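# Seat the flat cable end and close its latch

## Task

Insert the loose end of the flat cable fully into the connector that is currently empty, then close that connector's latch, while the cable's opposite end stays seated and latched in the other connector.

## Robot and tools

Robot: two arms, left_arm and right_arm, each with a two-finger parallel gripper and a wrist camera. left_arm stands on the +y side (arm names do not match image sides). Measured bases: left_arm at (-0.044, +0.307, +0.023) m, right_arm at (-0.039, -0.251, +0.028) m, each yawed very slightly.

Frames: the scene frame has its origin at table-top height midway between the nominal bases, +x pointing out over the table, +z up. Printed hand positions, quaternions (wxyz) and velocities use the scene frame and can be off by a few centimetres. Motion offsets instead use the axes of each arm's own Hand target. On a gripper, the fingers point along its +z and open and close along its y. end_effector_position is the point between the pads, roughly 1 cm behind the fingertips.

execute_actions(actions, cameras): actions is a list of actions. Each action is a table of up to 15 rows, one row per 1/30 s control step; a short table repeats its final row until 15 steps pass. Every row is one flat list of 14 numbers in [-1, 1]: left_arm dx, dy, dz, rx, ry, rz, opening, then right_arm in the same order. The six pose numbers are an offset (not a pose) from that arm's Hand target as it was when the action began, along that target's own axes; every row counts from that same start, not from the row before. A new action or call starts from the new Hand target, so sending the same offset again moves further. Scale: 1.0 equals 0.6 m or 180 degrees; rx, ry, rz form one rotation vector. opening is absolute: +1 fully open (0.094 m), -1 closed. Six zeros re-command the current Hand target; always include the opening you want, because a 0 there means half open. cameras: list of names, ["all"], or []; images come only when asked for or when actions is empty.

move(target, speed, blend, opening_speed, grip_force, blocking, cameras): target is one 14-number row, or a list of up to 15 rows, laid out and scaled as above; every row is an offset from the Hand targets at the move's start, not from the previous row. speed: path top speed in m/s, 0.002 to 2.9 (default 0.25), one value or one per target; rotation is capped at twice that in rad/s. blend: corner rounding in metres per target (0 means stop at each). opening_speed: finger rate per second on the -1..+1 scale, at least 0.2; use it slowly on fragile parts. grip_force: newtons per finger pad, 10 to 50, one value or one per arm; it persists, and lower values close slowly. blocking=false returns after about 0.5 s while the move continues. The whole move is capped at 10 s; paths ignore obstacles and the other arm. Grippers lag and overshoot more at high speed. Faster contact and targets far past a contact push harder. The result adds a move: line, e.g. done (within 10 mm and 2 degrees, at rest), off_target, moving, held, fault; limits=paced means a pose was clipped, limits=held means steps were withheld.

wait(seconds): 0 to 10, arms hold their last command; a running move continues. stop(): brakes a running move. zoom_image(camera, region): region [x0, y0, x1, y1] in pixels of that camera's latest image, at most 504 by 504; cameras are cam_high, cam_face, cam_latch, cam_slot, cam_left_wrist, cam_right_wrist, all 896x504. read_manual(section) gives only licence texts. finished_scene(scene) ends the current scene with its number; it cannot be undone, so call it only once the cable is seated and latched and stays so untouched.

Results: per arm end_effector_position, end_effector_quat_wxyz, Hand target (the last commanded pose after clipping; the next offsets count from it), Tool commands, grip_measured (opening on the -1..+1 scale; reads up to about 2.5 mm wide when empty, narrower than a squeezed part), joint positions (last is opening in metres), joint torques (include gravity; joints 1 to 3 wrap at ±28 N m) and Joint velocities, which may be reported as within noise. The controller limits each commanded orientation to within 40 degrees of the current one. Grippers often stop a few centimetres short because of friction and weight; the next command, even zeros, asks again, and a remaining gap can be sent as an offset. Very small moves may not start.

Care: do not let any part fall or leave the table; no hits, slams or hard pushes, especially on fixed items; never let the arms, grippers or wrist cameras press each other, and never close one gripper on the other's fingers. An arm blocked by something keeps pushing until commanded back past its gripper. Avoid paths close to an arm's own base (go around it) and swings when the wrist is near the first joint's axis. Avoid long stretched holds or pushing at unreachable poses: motors heat, MOTOR HOT warns near 75 °C, and at 90 °C the arm folds and stops working. Do not strain the wrist camera cables. Any arm stop costs. Release by commanding an opening well above grip_measured, and only when the part is at rest. Smooth, quick, low-effort motion is preferred.

Each tool is called after "Emit:" as a command line: name --argument value for each argument, lists and objects as JSON in quotes; but a table of rows of numbers goes row by row, as --pt "numbers of a row", without its own name.

## Session

Emit:
execute_actions --actions '[]'

Scene clock: 0.00 s.
left_arm: end_effector_position=(+0.1837, +0.2743, +0.2428) grip_measured=+1.000 end_effector_quat_wxyz=(+0.637, -0.008, +0.742, -0.211) | right_arm: end_effector_position=(+0.1332, -0.4459, +0.1638) grip_measured=+1.000 end_effector_quat_wxyz=(+0.536, +0.169, +0.818, -0.121)
Joint positions: left_arm=[0.377 0.115 0.273 -0.284 0.65 -0.254 0.094] | right_arm=[-1.431 0.738 0.315 -0.237 -0.87 -0.554 0.094]
Joint velocities: within noise
Joint torques (N m): no reading
Heat: left arm: 30 °C; right arm: 34 °C.
Hand target: left_arm +0.1826, +0.2737, +0.2506; +0.645, -0.003, +0.736, -0.208 | right_arm +0.1344, -0.4456, +0.1691; +0.541, +0.163, +0.816, -0.123
Tool commands: left_gripper/opening=+1.0 right_gripper/opening=+1.0

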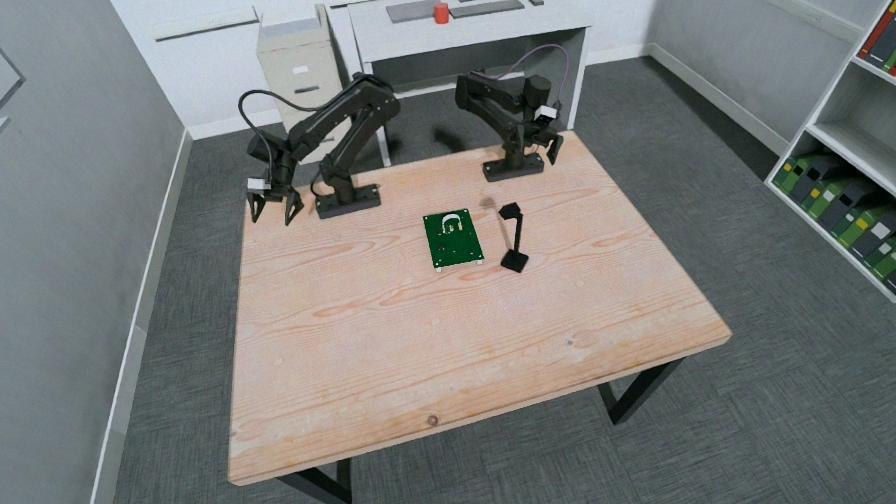

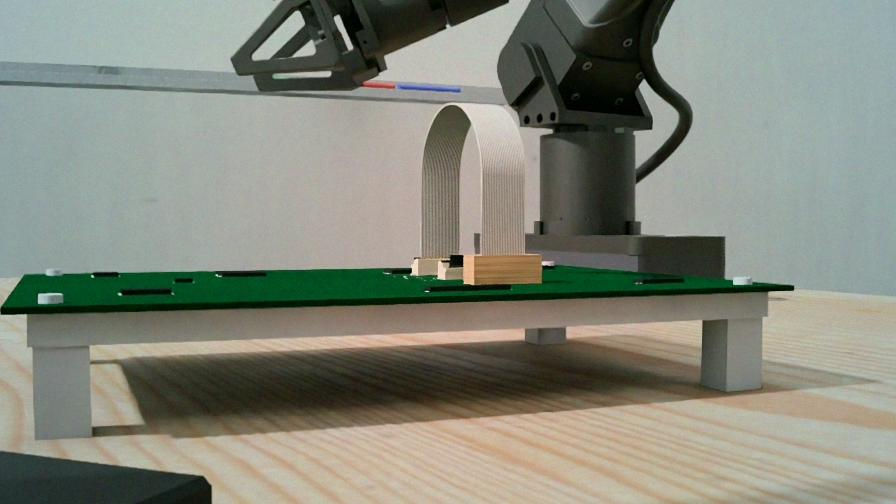

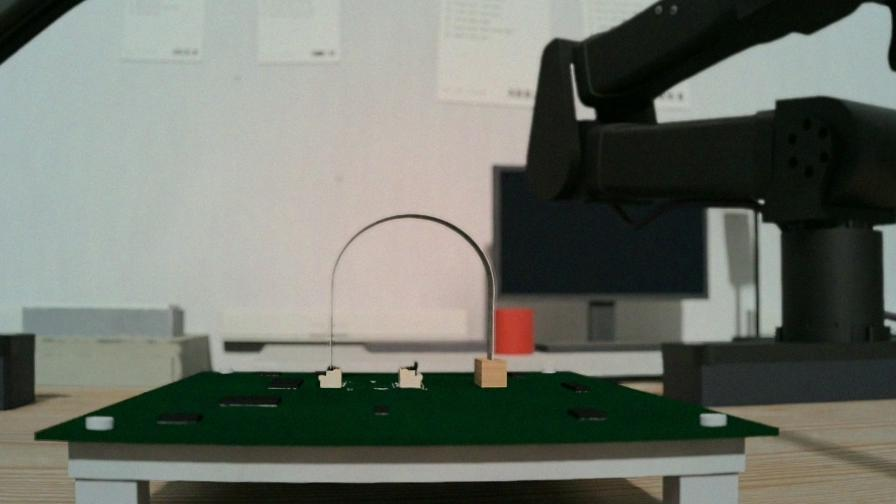

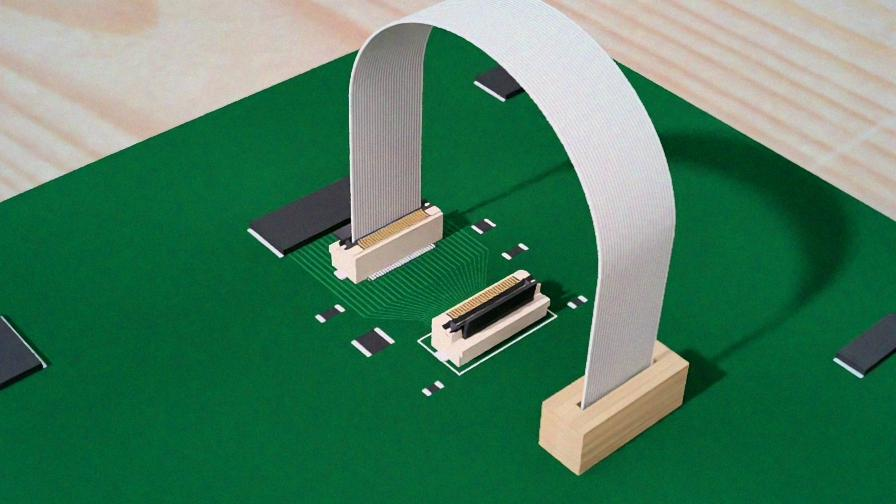

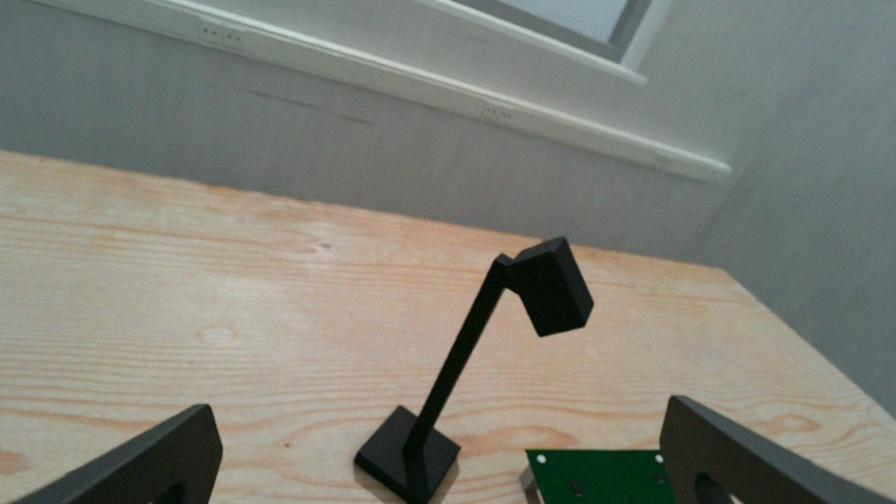

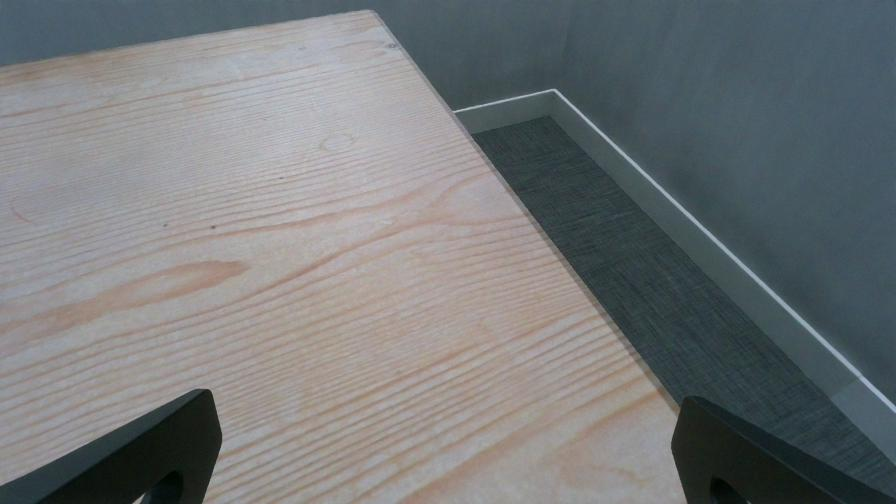

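Emit:
zoom_image --camera "cam_slot" --region '[300, 170, 700, 480]'

Emit:
zoom_image --camera "cam_latch" --region '[290, 200, 540, 420]'

Emit:
zoom_image --camera "cam_face" --region '[380, 80, 580, 310]'

Emit:
zoom_image --camera "cam_high" --region '[400, 190, 560, 290]'

Scaled by 1.260 from the camera's 896x504 image, which has a finer 1280x720 frame.

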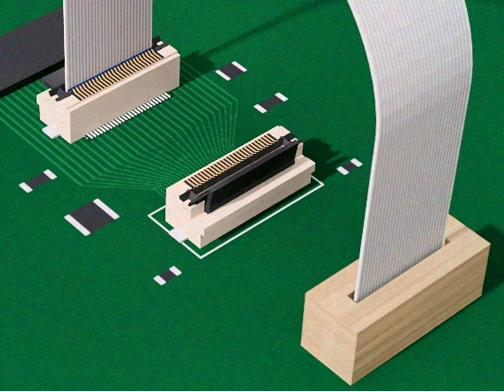

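Scaled by 2.016 from the camera's 896x504 image, which has a finer 1280x720 frame.

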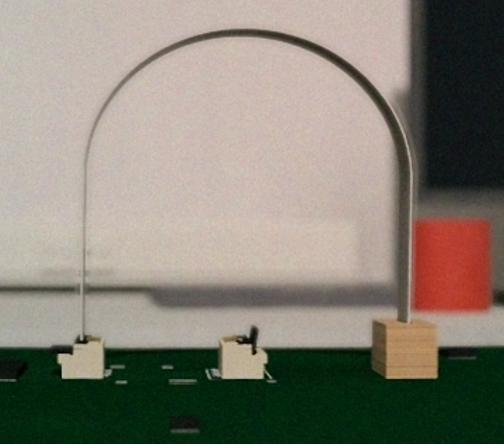

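Scaled by 2.191 from the camera's 896x504 image, which has a finer 1280x720 frame.

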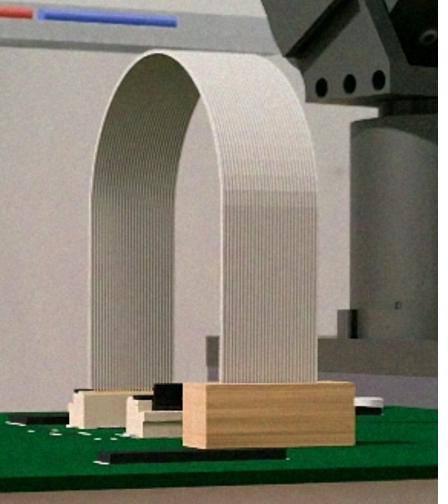

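Scaled by 3.150 from the camera's 896x504 image, which has a finer 1280x720 frame.

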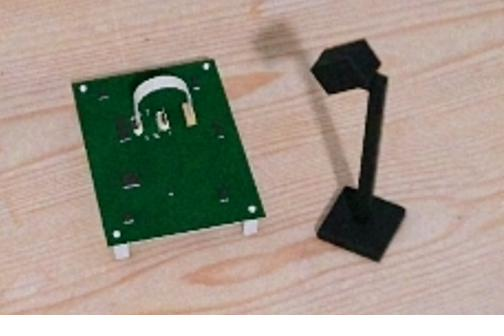

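Emit:
zoom_image --camera "cam_latch" --region '[310, 345, 430, 400]'

Emit:
zoom_image --camera "cam_slot" --region '[400, 250, 580, 390]'

Emit:
zoom_image --camera "cam_slot" --region '[310, 170, 490, 300]'

Emit:
zoom_image --camera "cam_face" --region '[400, 230, 560, 300]'

Scaled by 4.200 from the camera's 896x504 image, which has a finer 1280x720 frame.

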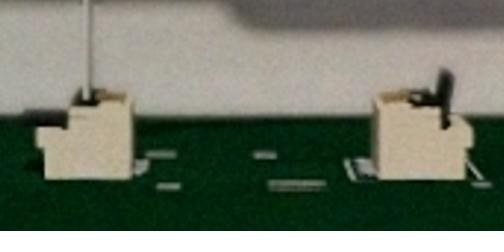

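Scaled by 2.800 from the camera's 896x504 image, which has a finer 1280x720 frame.

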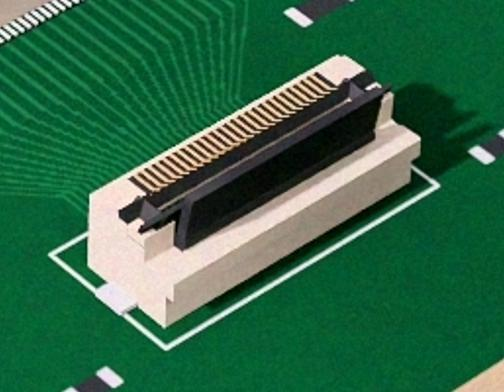

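Scaled by 2.800 from the camera's 896x504 image, which has a finer 1280x720 frame.

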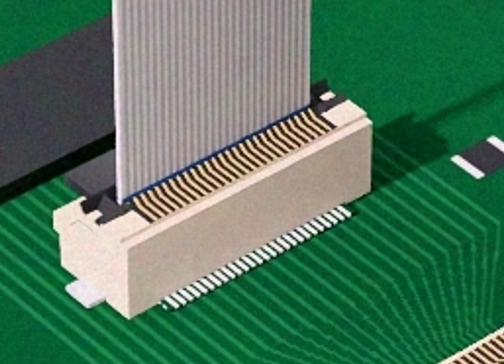

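Scaled by 3.150 from the camera's 896x504 image, which has a finer 1280x720 frame.

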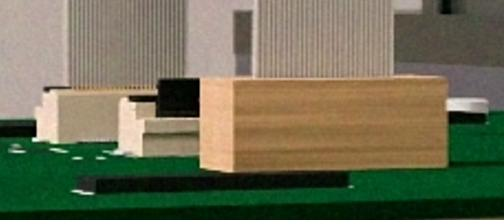

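Emit:
move --target '[0.3139, -0.2658, 0.0375, -0.0941, 0.1268, 0.0757, -0.55, 0, 0, 0, 0, 0, 0, 1]' --cameras '["all"]'

Scene clock: 24.20 s.
left_arm: end_effector_position=(+0.1264, +0.0763, +0.1089) grip_measured=-0.547 end_effector_quat_wxyz=(+0.487, +0.042, +0.873, -0.013) | right_arm: end_effector_position=(+0.1332, -0.4459, +0.1638) grip_measured=+1.000 end_effector_quat_wxyz=(+0.536, +0.169, +0.818, -0.121)
Joint positions: left_arm=[-1.466 1.455 0.665 -0.549 -1 -1.276 0.021] | right_arm=[-1.431 0.738 0.315 -0.237 -0.87 -0.554 0.094]
Joint torques (N m): left_arm=[0.05 -3.67 9.61 0.47 -0.77 -0.11] | right_arm=[-0.09 -0.47 8.92 1.37 -0.47 0]
Heat: left arm: 31 °C; right arm: 35 °C.
Hand target: left_arm +0.1300, +0.0700, +0.1197; +0.500, +0.031, +0.865, -0.017 | right_arm +0.1344, -0.4456, +0.1691; +0.541, +0.163, +0.816, -0.123
Off the commanded pose: left_arm 0.013 m, 2 deg | right_arm 0.006 m, 1 deg.
move: off_target (left_arm)
camera_calibration:
cam_left_wrist: T_world_to_cam=[[-0.101107, -0.99444, -0.0294479, 0.0913977], [-0.822028, 0.100177, -0.560566, 0.196516], [0.560399, -0.03247, -0.827586, 0.115814], [0, 0, 0, 1]] pos_world=[0.105881, 0.0749635, 0.208698]

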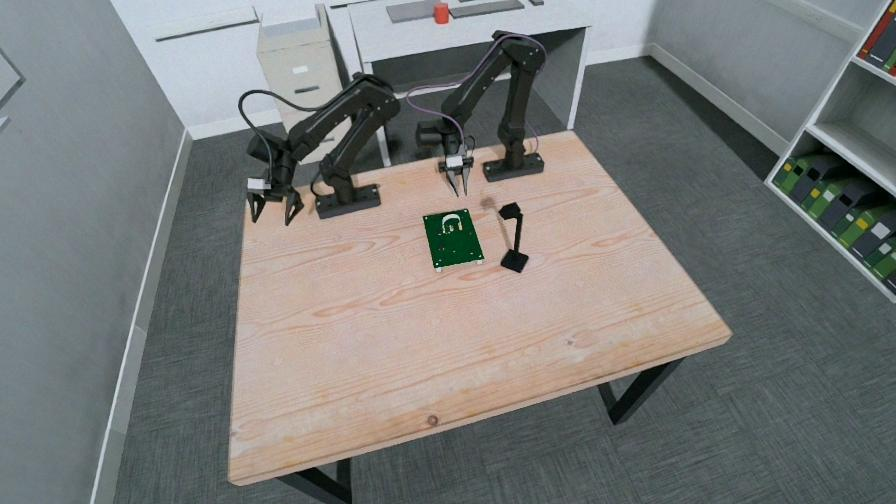

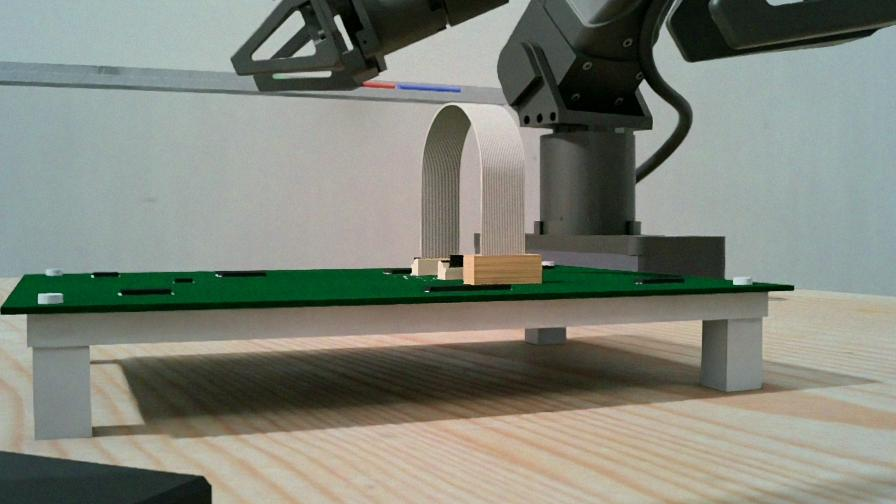

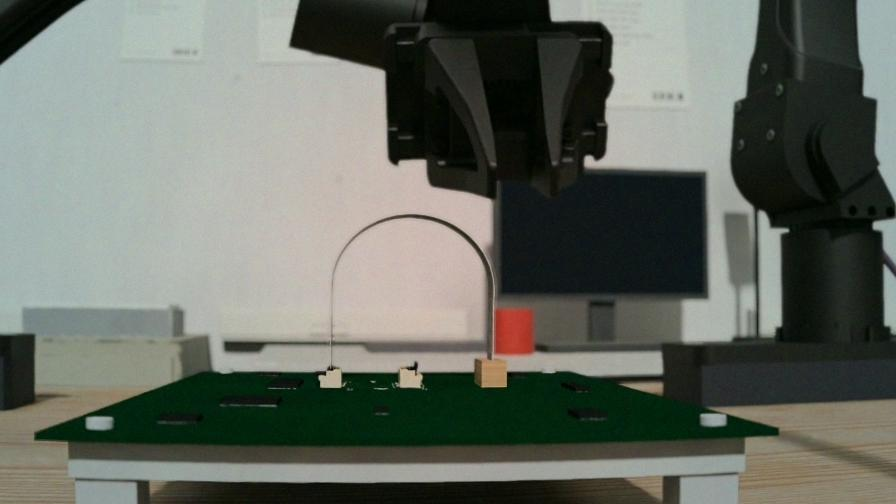

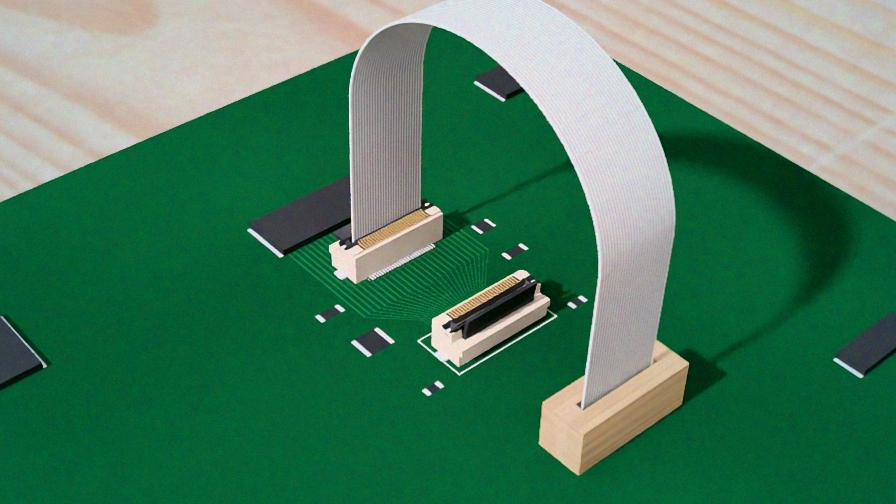

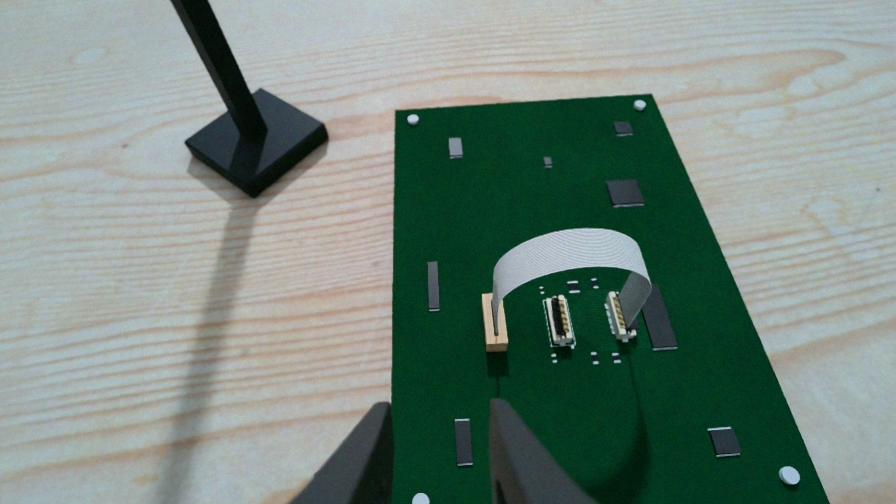

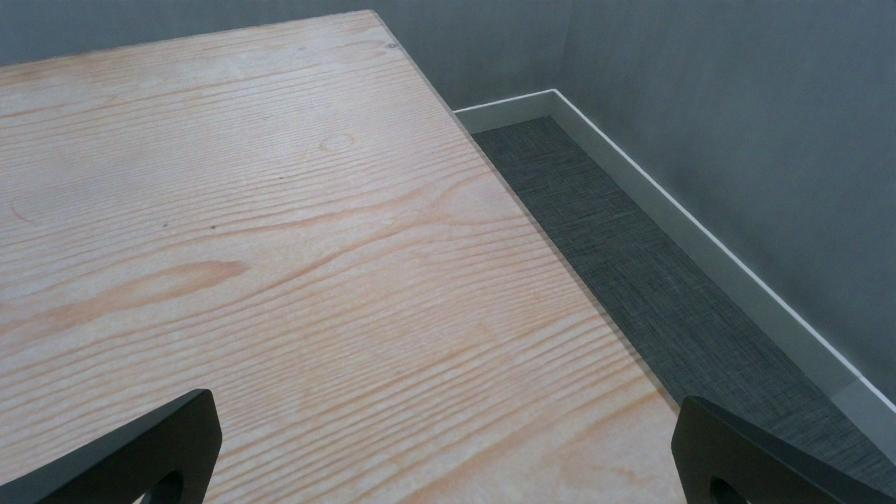

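Emit:
zoom_image --camera "cam_left_wrist" --region '[460, 220, 700, 370]'

Emit:
zoom_image --camera "cam_latch" --region '[310, 200, 530, 400]'

Scaled by 2.100 from the camera's 896x504 image, which has a finer 1280x720 frame.

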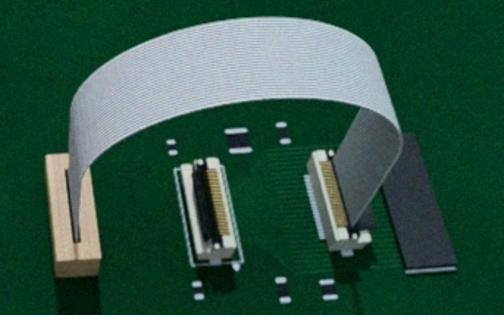

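Scaled by 2.291 from the camera's 896x504 image, which has a finer 1280x720 frame.

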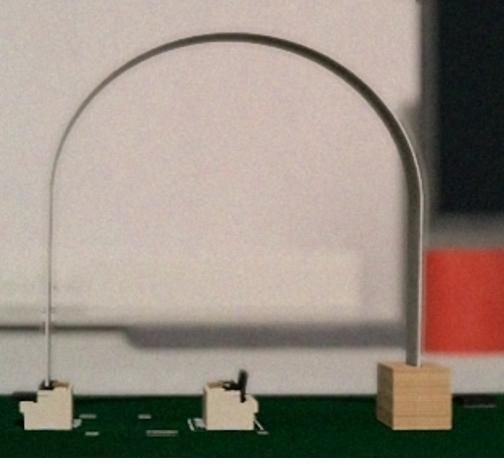

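Emit:
move --target '[0.0301, -0.0321, 0.0559, -0.0072, -0.0095, -0.0110, -0.55, 0, 0, 0, 0, 0, 0, 1]' --cameras '["cam_latch", "cam_face", "cam_slot", "cam_left_wrist"]'

Scene clock: 33.67 s.
left_arm: end_effector_position=(+0.1430, +0.0576, +0.0780) grip_measured=-0.547 end_effector_quat_wxyz=(+0.498, +0.020, +0.867, -0.009) | right_arm: end_effector_position=(+0.1332, -0.4459, +0.1638) grip_measured=+1.000 end_effector_quat_wxyz=(+0.536, +0.169, +0.818, -0.121)
Joint positions: left_arm=[-1.417 1.642 0.67 -0.324 -1.02 -1.248 0.021] | right_arm=[-1.431 0.738 0.315 -0.237 -0.87 -0.554 0.094]
Joint torques (N m): left_arm=[0.42 -4.7 8.58 0.75 -0.78 0.04] | right_arm=[-0.08 -0.51 8.91 1.38 -0.47 0]
Heat: left arm: 31 °C; right arm: 35 °C.
Hand target: left_arm +0.1486, +0.0493, +0.0872; +0.513, +0.010, +0.858, -0.017 | right_arm +0.1344, -0.4456, +0.1691; +0.541, +0.163, +0.816, -0.123
Off the commanded pose: left_arm 0.014 m, 2 deg | right_arm 0.006 m, 1 deg.
move: off_target (left_arm)
camera_calibration:
cam_left_wrist: T_world_to_cam=[[-0.0602613, -0.998067, -0.0152016, 0.0667414], [-0.810746, 0.0578238, -0.582536, 0.197308], [0.582289, -0.0227797, -0.812663, 0.0755389], [0, 0, 0, 1]] pos_world=[0.120003, 0.056924, 0.177341]
Images, in order (width x height): cam_face 896x504, cam_latch 896x504, cam_slot 896x504, cam_left_wrist 896x504.

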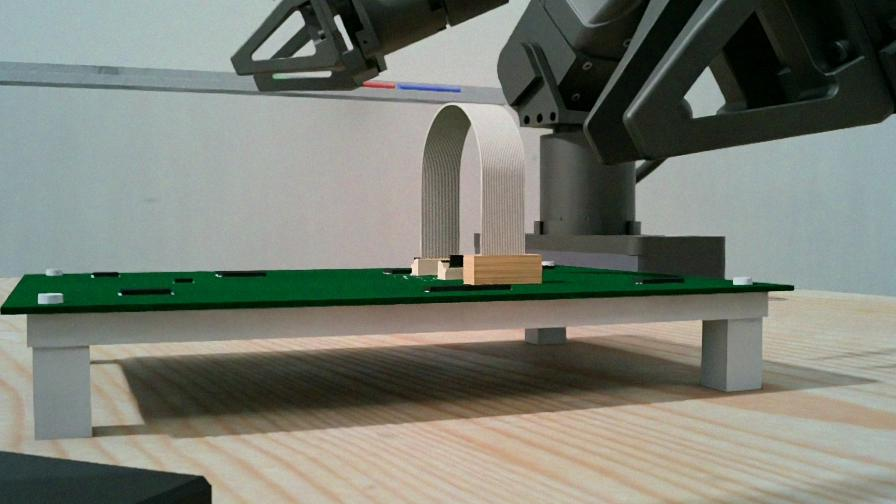

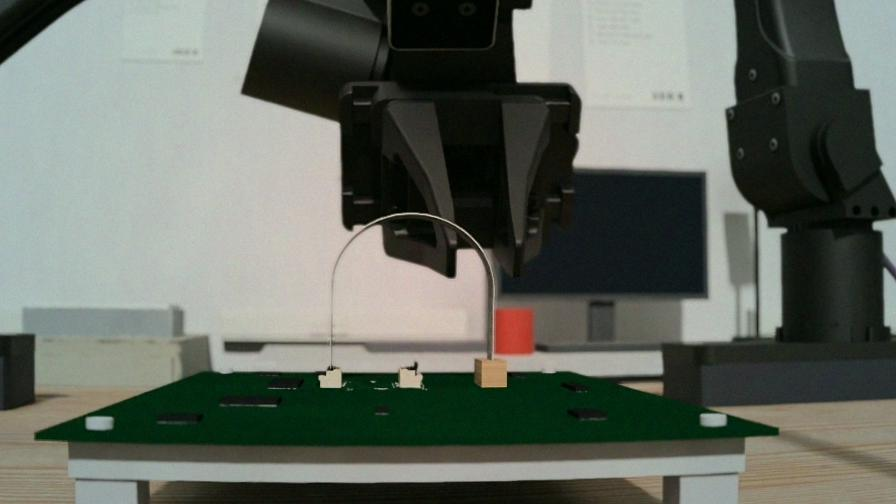

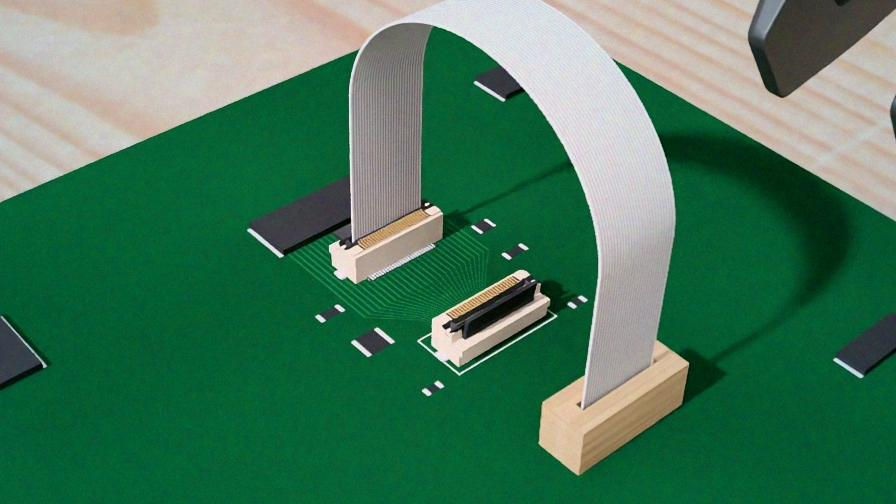

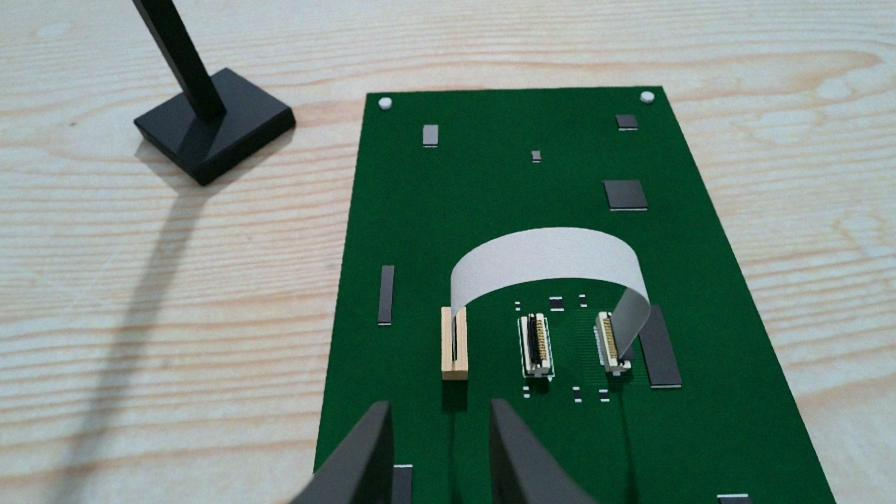

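Emit:
zoom_image --camera "cam_latch" --region '[370, 190, 570, 400]'

Emit:
zoom_image --camera "cam_left_wrist" --region '[360, 220, 680, 504]'

Scaled by 2.400 from the camera's 896x504 image, which has a finer 1280x720 frame.

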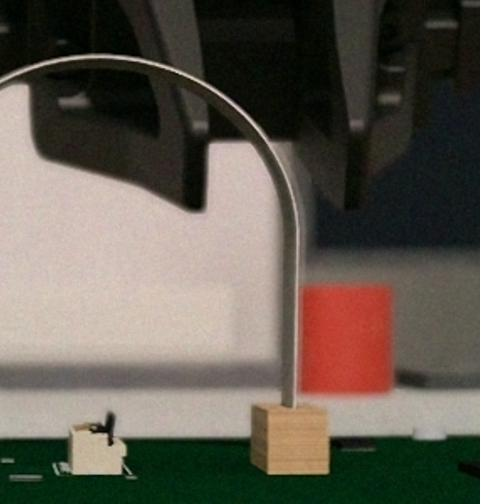

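Scaled by 1.575 from the camera's 896x504 image, which has a finer 1280x720 frame.

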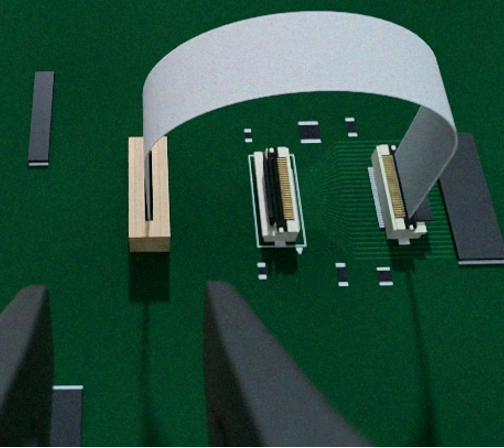

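Emit:
move --target '[0.0002, -0.0054, 0.0703, 0, 0, 0, -0.55, 0, 0, 0, 0, 0, 0, 1]' --speed 0.1 --cameras '["cam_latch", "cam_face", "cam_slot", "cam_left_wrist"]'

Emit:
zoom_image --camera "cam_latch" --region '[390, 190, 570, 400]'

Emit:
zoom_image --camera "cam_face" --region '[400, 90, 700, 310]'

Scene clock: 40.60 s.
left_arm: end_effector_position=(+0.1844, +0.0386, +0.0709) grip_measured=-0.547 end_effector_quat_wxyz=(+0.509, +0.009, +0.860, -0.025) | right_arm: end_effector_position=(+0.1332, -0.4459, +0.1638) grip_measured=+1.000 end_effector_quat_wxyz=(+0.536, +0.169, +0.818, -0.121)
Joint positions: left_arm=[-1.279 1.728 0.67 0.009 -0.983 -1.006 0.021] | right_arm=[-1.431 0.738 0.315 -0.237 -0.87 -0.554 0.094]
Joint torques (N m): left_arm=[0.34 -5.56 4.23 1.16 -0.54 0.03] | right_arm=[-0.08 -0.5 8.9 1.37 -0.48 0.01]
Heat: left arm: 31 °C; right arm: 35 °C.
Hand target: left_arm +0.1855, +0.0445, +0.0672; +0.513, +0.010, +0.858, -0.017 | right_arm +0.1344, -0.4456, +0.1691; +0.541, +0.163, +0.816, -0.123
Off the commanded pose: left_arm 0.007 m, 1 deg | right_arm 0.006 m, 1 deg.
move: done
camera_calibration:
cam_left_wrist: T_world_to_cam=[[-0.0564364, -0.998145, 0.0228418, 0.0468377], [-0.79642, 0.03121, -0.603937, 0.227692], [0.602104, -0.0522757, -0.796704, 0.0415926], [0, 0, 0, 1]] pos_world=[0.158939, 0.0418188, 0.169579]
Images, in order (width x height): cam_face 896x504, cam_latch 896x504, cam_slot 896x504, cam_left_wrist 896x504.

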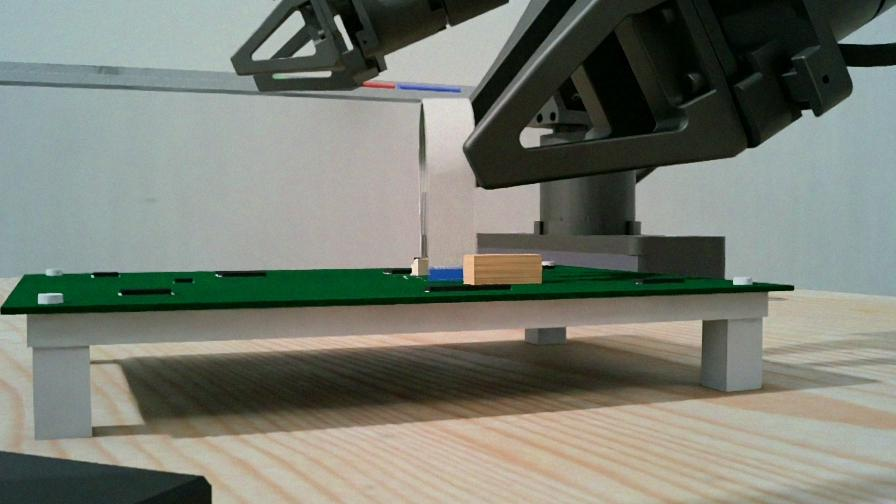

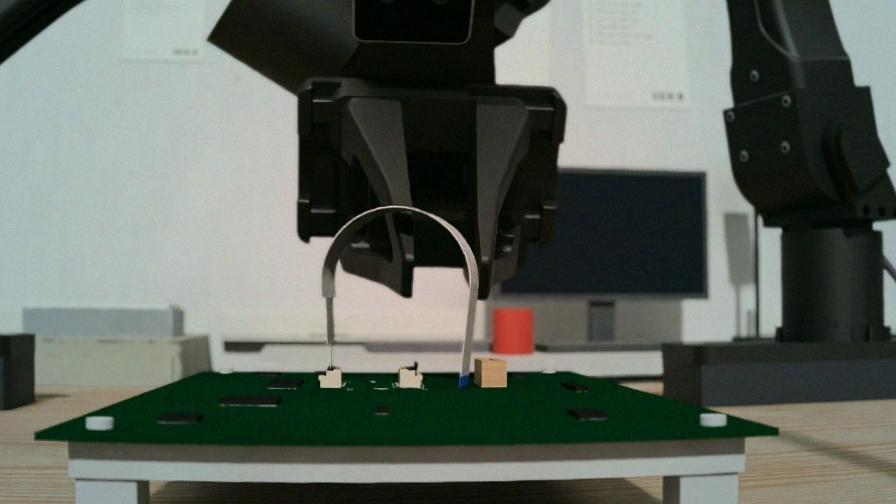

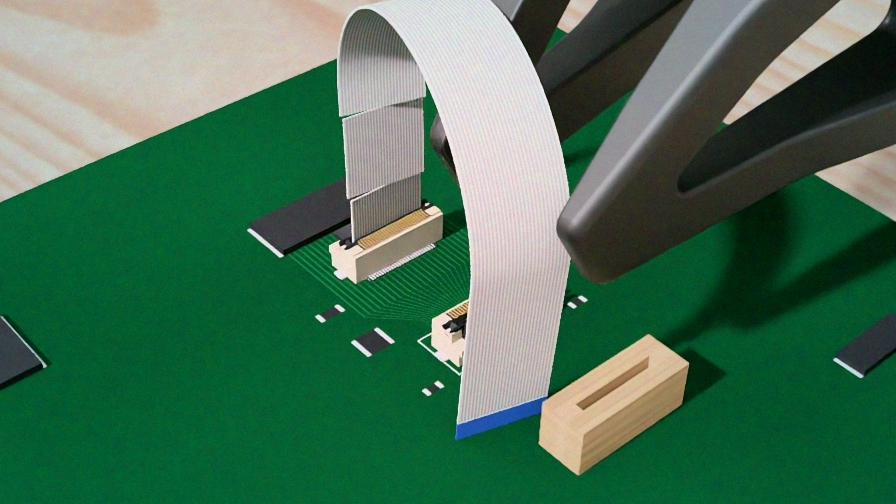

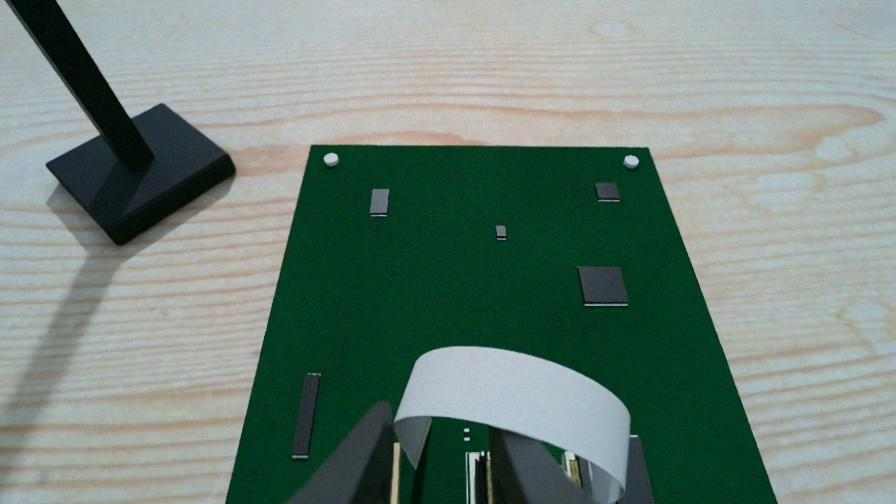

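Scaled by 2.400 from the camera's 896x504 image, which has a finer 1280x720 frame.

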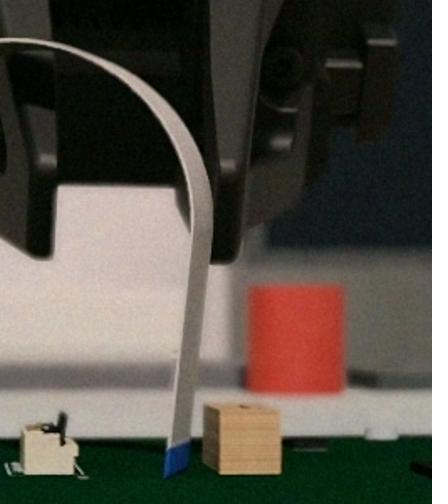

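Scaled by 1.680 from the camera's 896x504 image, which has a finer 1280x720 frame.

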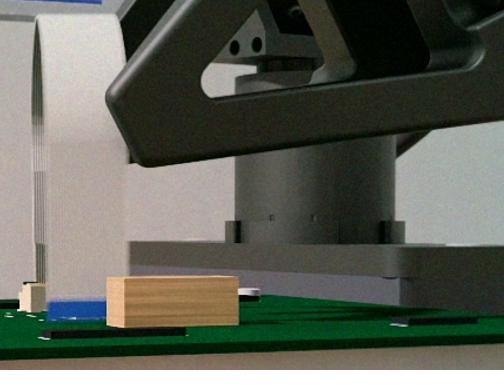

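Emit:
zoom_image --camera "cam_slot" --region '[320, 0, 720, 480]'

Emit:
zoom_image --camera "cam_left_wrist" --region '[340, 320, 680, 504]'

Scaled by 1.050 from the camera's 896x504 image, which has a finer 1280x720 frame.

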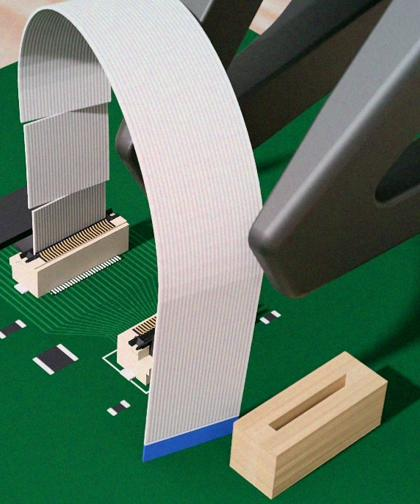

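Scaled by 1.482 from the camera's 896x504 image, which has a finer 1280x720 frame.

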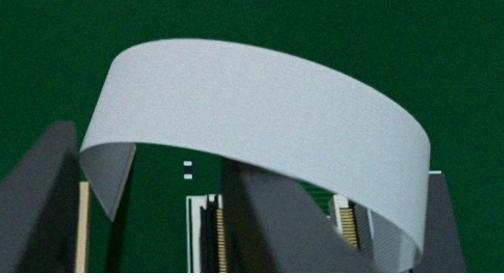

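Emit:
move --target '[0.0088, 0.0068, 0.0045, 0, 0, 0, -0.55, 0, 0, 0, 0, 0, 0, 1]' --speed 0.05 --cameras '["cam_latch", "cam_slot"]'

Scene clock: 46.80 s.
left_arm: end_effector_position=(+0.1838, +0.0440, +0.0638) grip_measured=-0.547 end_effector_quat_wxyz=(+0.509, +0.010, +0.861, -0.024) | right_arm: end_effector_position=(+0.1332, -0.4459, +0.1638) grip_measured=+1.000 end_effector_quat_wxyz=(+0.536, +0.169, +0.818, -0.121)
Joint positions: left_arm=[-1.276 1.736 0.638 0.049 -0.981 -0.999 0.021] | right_arm=[-1.431 0.738 0.315 -0.237 -0.87 -0.554 0.094]
Joint torques (N m): left_arm=[0.39 -5.31 4.6 1.15 -0.53 0.02] | right_arm=[-0.08 -0.51 8.92 1.37 -0.46 0.01]
Heat: left arm: 30 °C; right arm: 35 °C.
Hand target: left_arm +0.1856, +0.0484, +0.0612; +0.513, +0.010, +0.858, -0.017 | right_arm +0.1344, -0.4456, +0.1691; +0.541, +0.163, +0.816, -0.123
Off the commanded pose: left_arm 0.005 m, 1 deg | right_arm 0.006 m, 1 deg.
move: done
Images, in order (width x height): cam_latch 896x504, cam_slot 896x504.

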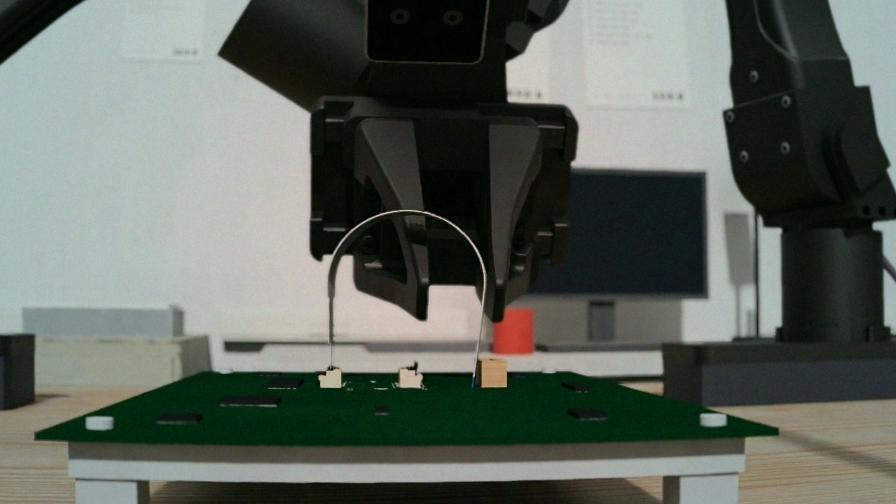

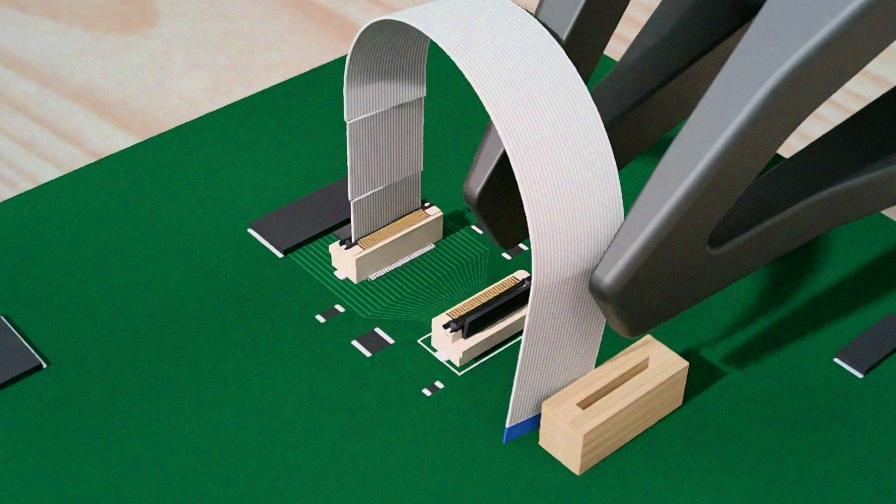

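Emit:
move --target '[0.0110, 0.0055, 0.0056, 0, 0, 0, -0.55, 0, 0, 0, 0, 0, 0, 1]' --speed 0.05 --cameras '["cam_latch", "cam_slot", "cam_face", "cam_left_wrist"]'

Emit:
zoom_image --camera "cam_latch" --region '[390, 190, 570, 400]'

Emit:
zoom_image --camera "cam_left_wrist" --region '[340, 320, 680, 504]'

Scene clock: 49.30 s.
left_arm: end_effector_position=(+0.1838, +0.0470, +0.0564) grip_measured=-0.547 end_effector_quat_wxyz=(+0.509, +0.010, +0.861, -0.024) | right_arm: end_effector_position=(+0.1332, -0.4459, +0.1638) grip_measured=+1.000 end_effector_quat_wxyz=(+0.536, +0.169, +0.818, -0.121)
Joint positions: left_arm=[-1.272 1.755 0.616 0.096 -0.98 -0.994 0.021] | right_arm=[-1.431 0.738 0.315 -0.237 -0.87 -0.554 0.094]
Joint torques (N m): left_arm=[0.43 -5.31 4.45 1.15 -0.52 0.04] | right_arm=[-0.13 -0.47 8.9 1.37 -0.45 0]
Heat: left arm: 30 °C; right arm: 35 °C.
Hand target: left_arm +0.1855, +0.0516, +0.0538; +0.513, +0.010, +0.858, -0.017 | right_arm +0.1344, -0.4456, +0.1691; +0.541, +0.163, +0.816, -0.123
Off the commanded pose: left_arm 0.006 m, 1 deg | right_arm 0.006 m, 1 deg.
move: done
camera_calibration:
cam_left_wrist: T_world_to_cam=[[-0.0575955, -0.998157, 0.0191265, 0.0559809], [-0.796815, 0.0344185, -0.603242, 0.218021], [0.601471, -0.0499843, -0.797329, 0.0307684], [0, 0, 0, 1]] pos_world=[0.158441, 0.0499117, 0.154981]
Images, in order (width x height): cam_face 896x504, cam_latch 896x504, cam_slot 896x504, cam_left_wrist 896x504.

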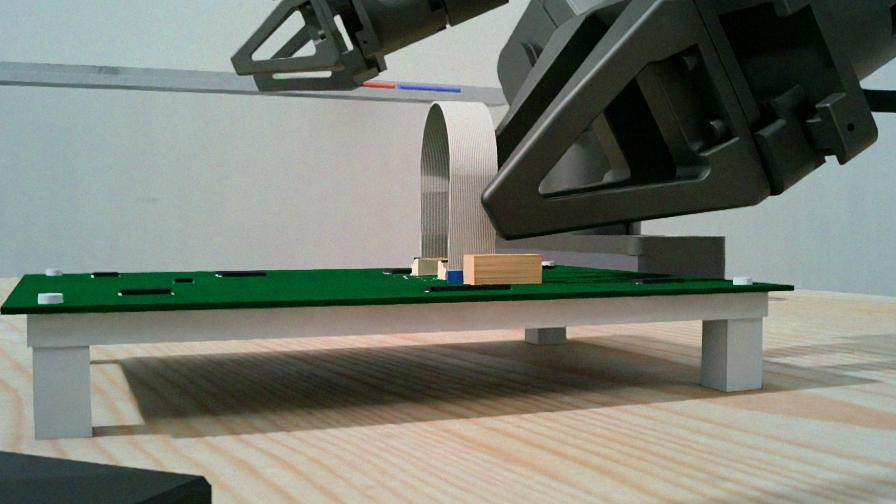

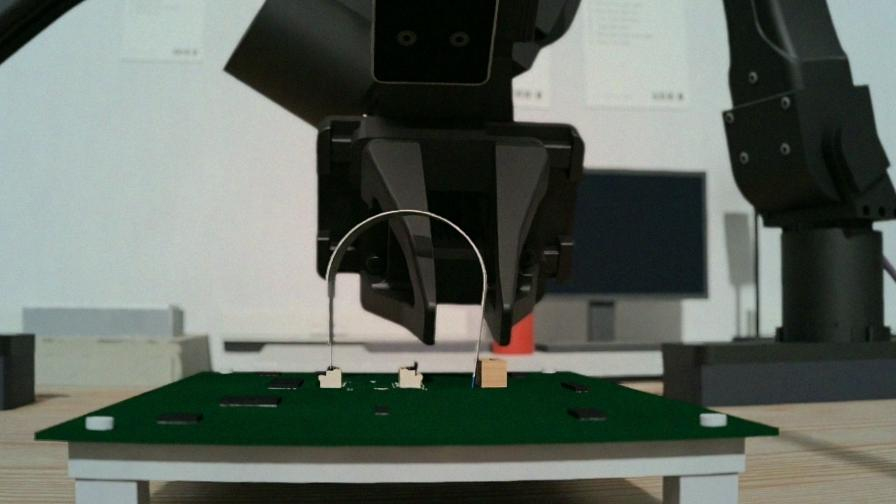

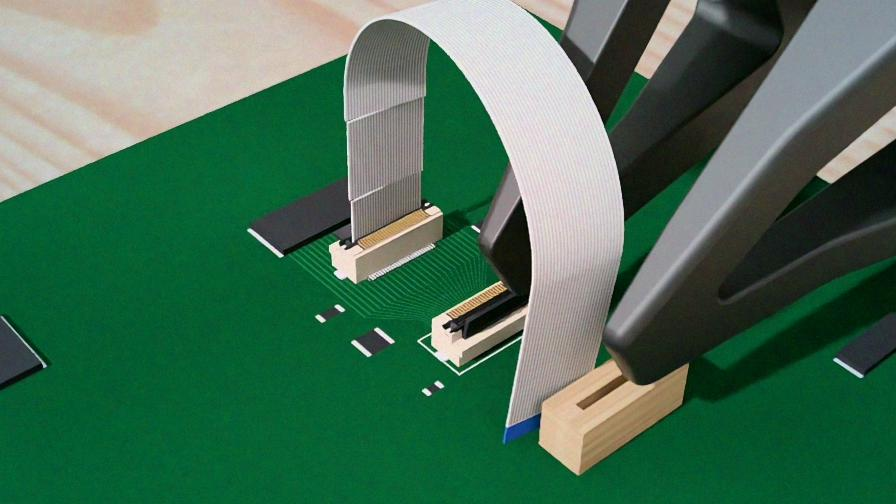

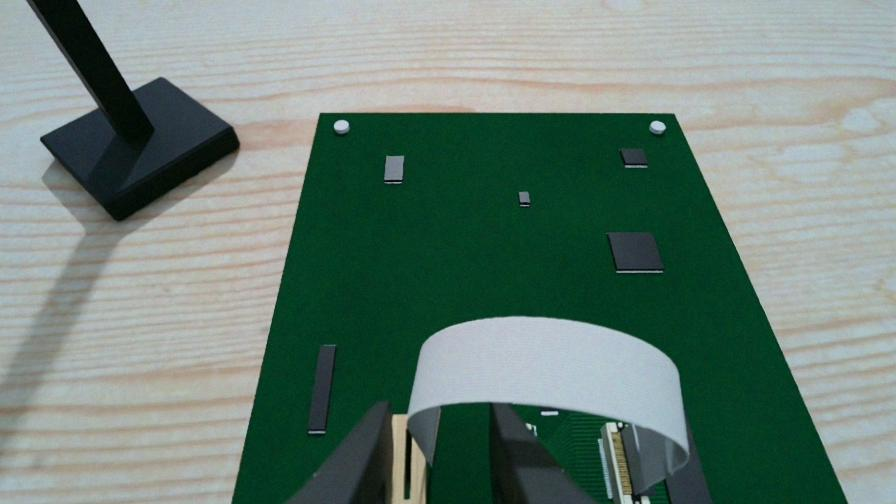

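Scaled by 2.400 from the camera's 896x504 image, which has a finer 1280x720 frame.

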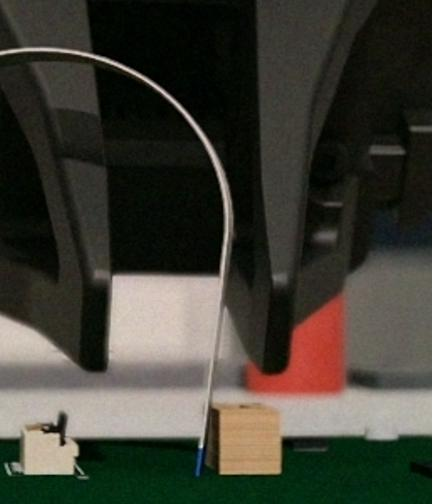

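Scaled by 1.482 from the camera's 896x504 image, which has a finer 1280x720 frame.

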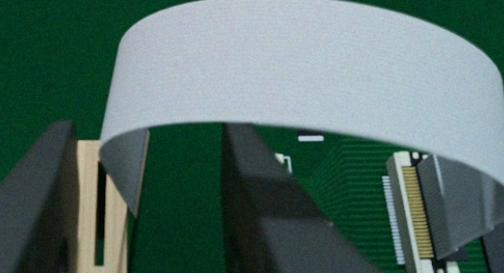

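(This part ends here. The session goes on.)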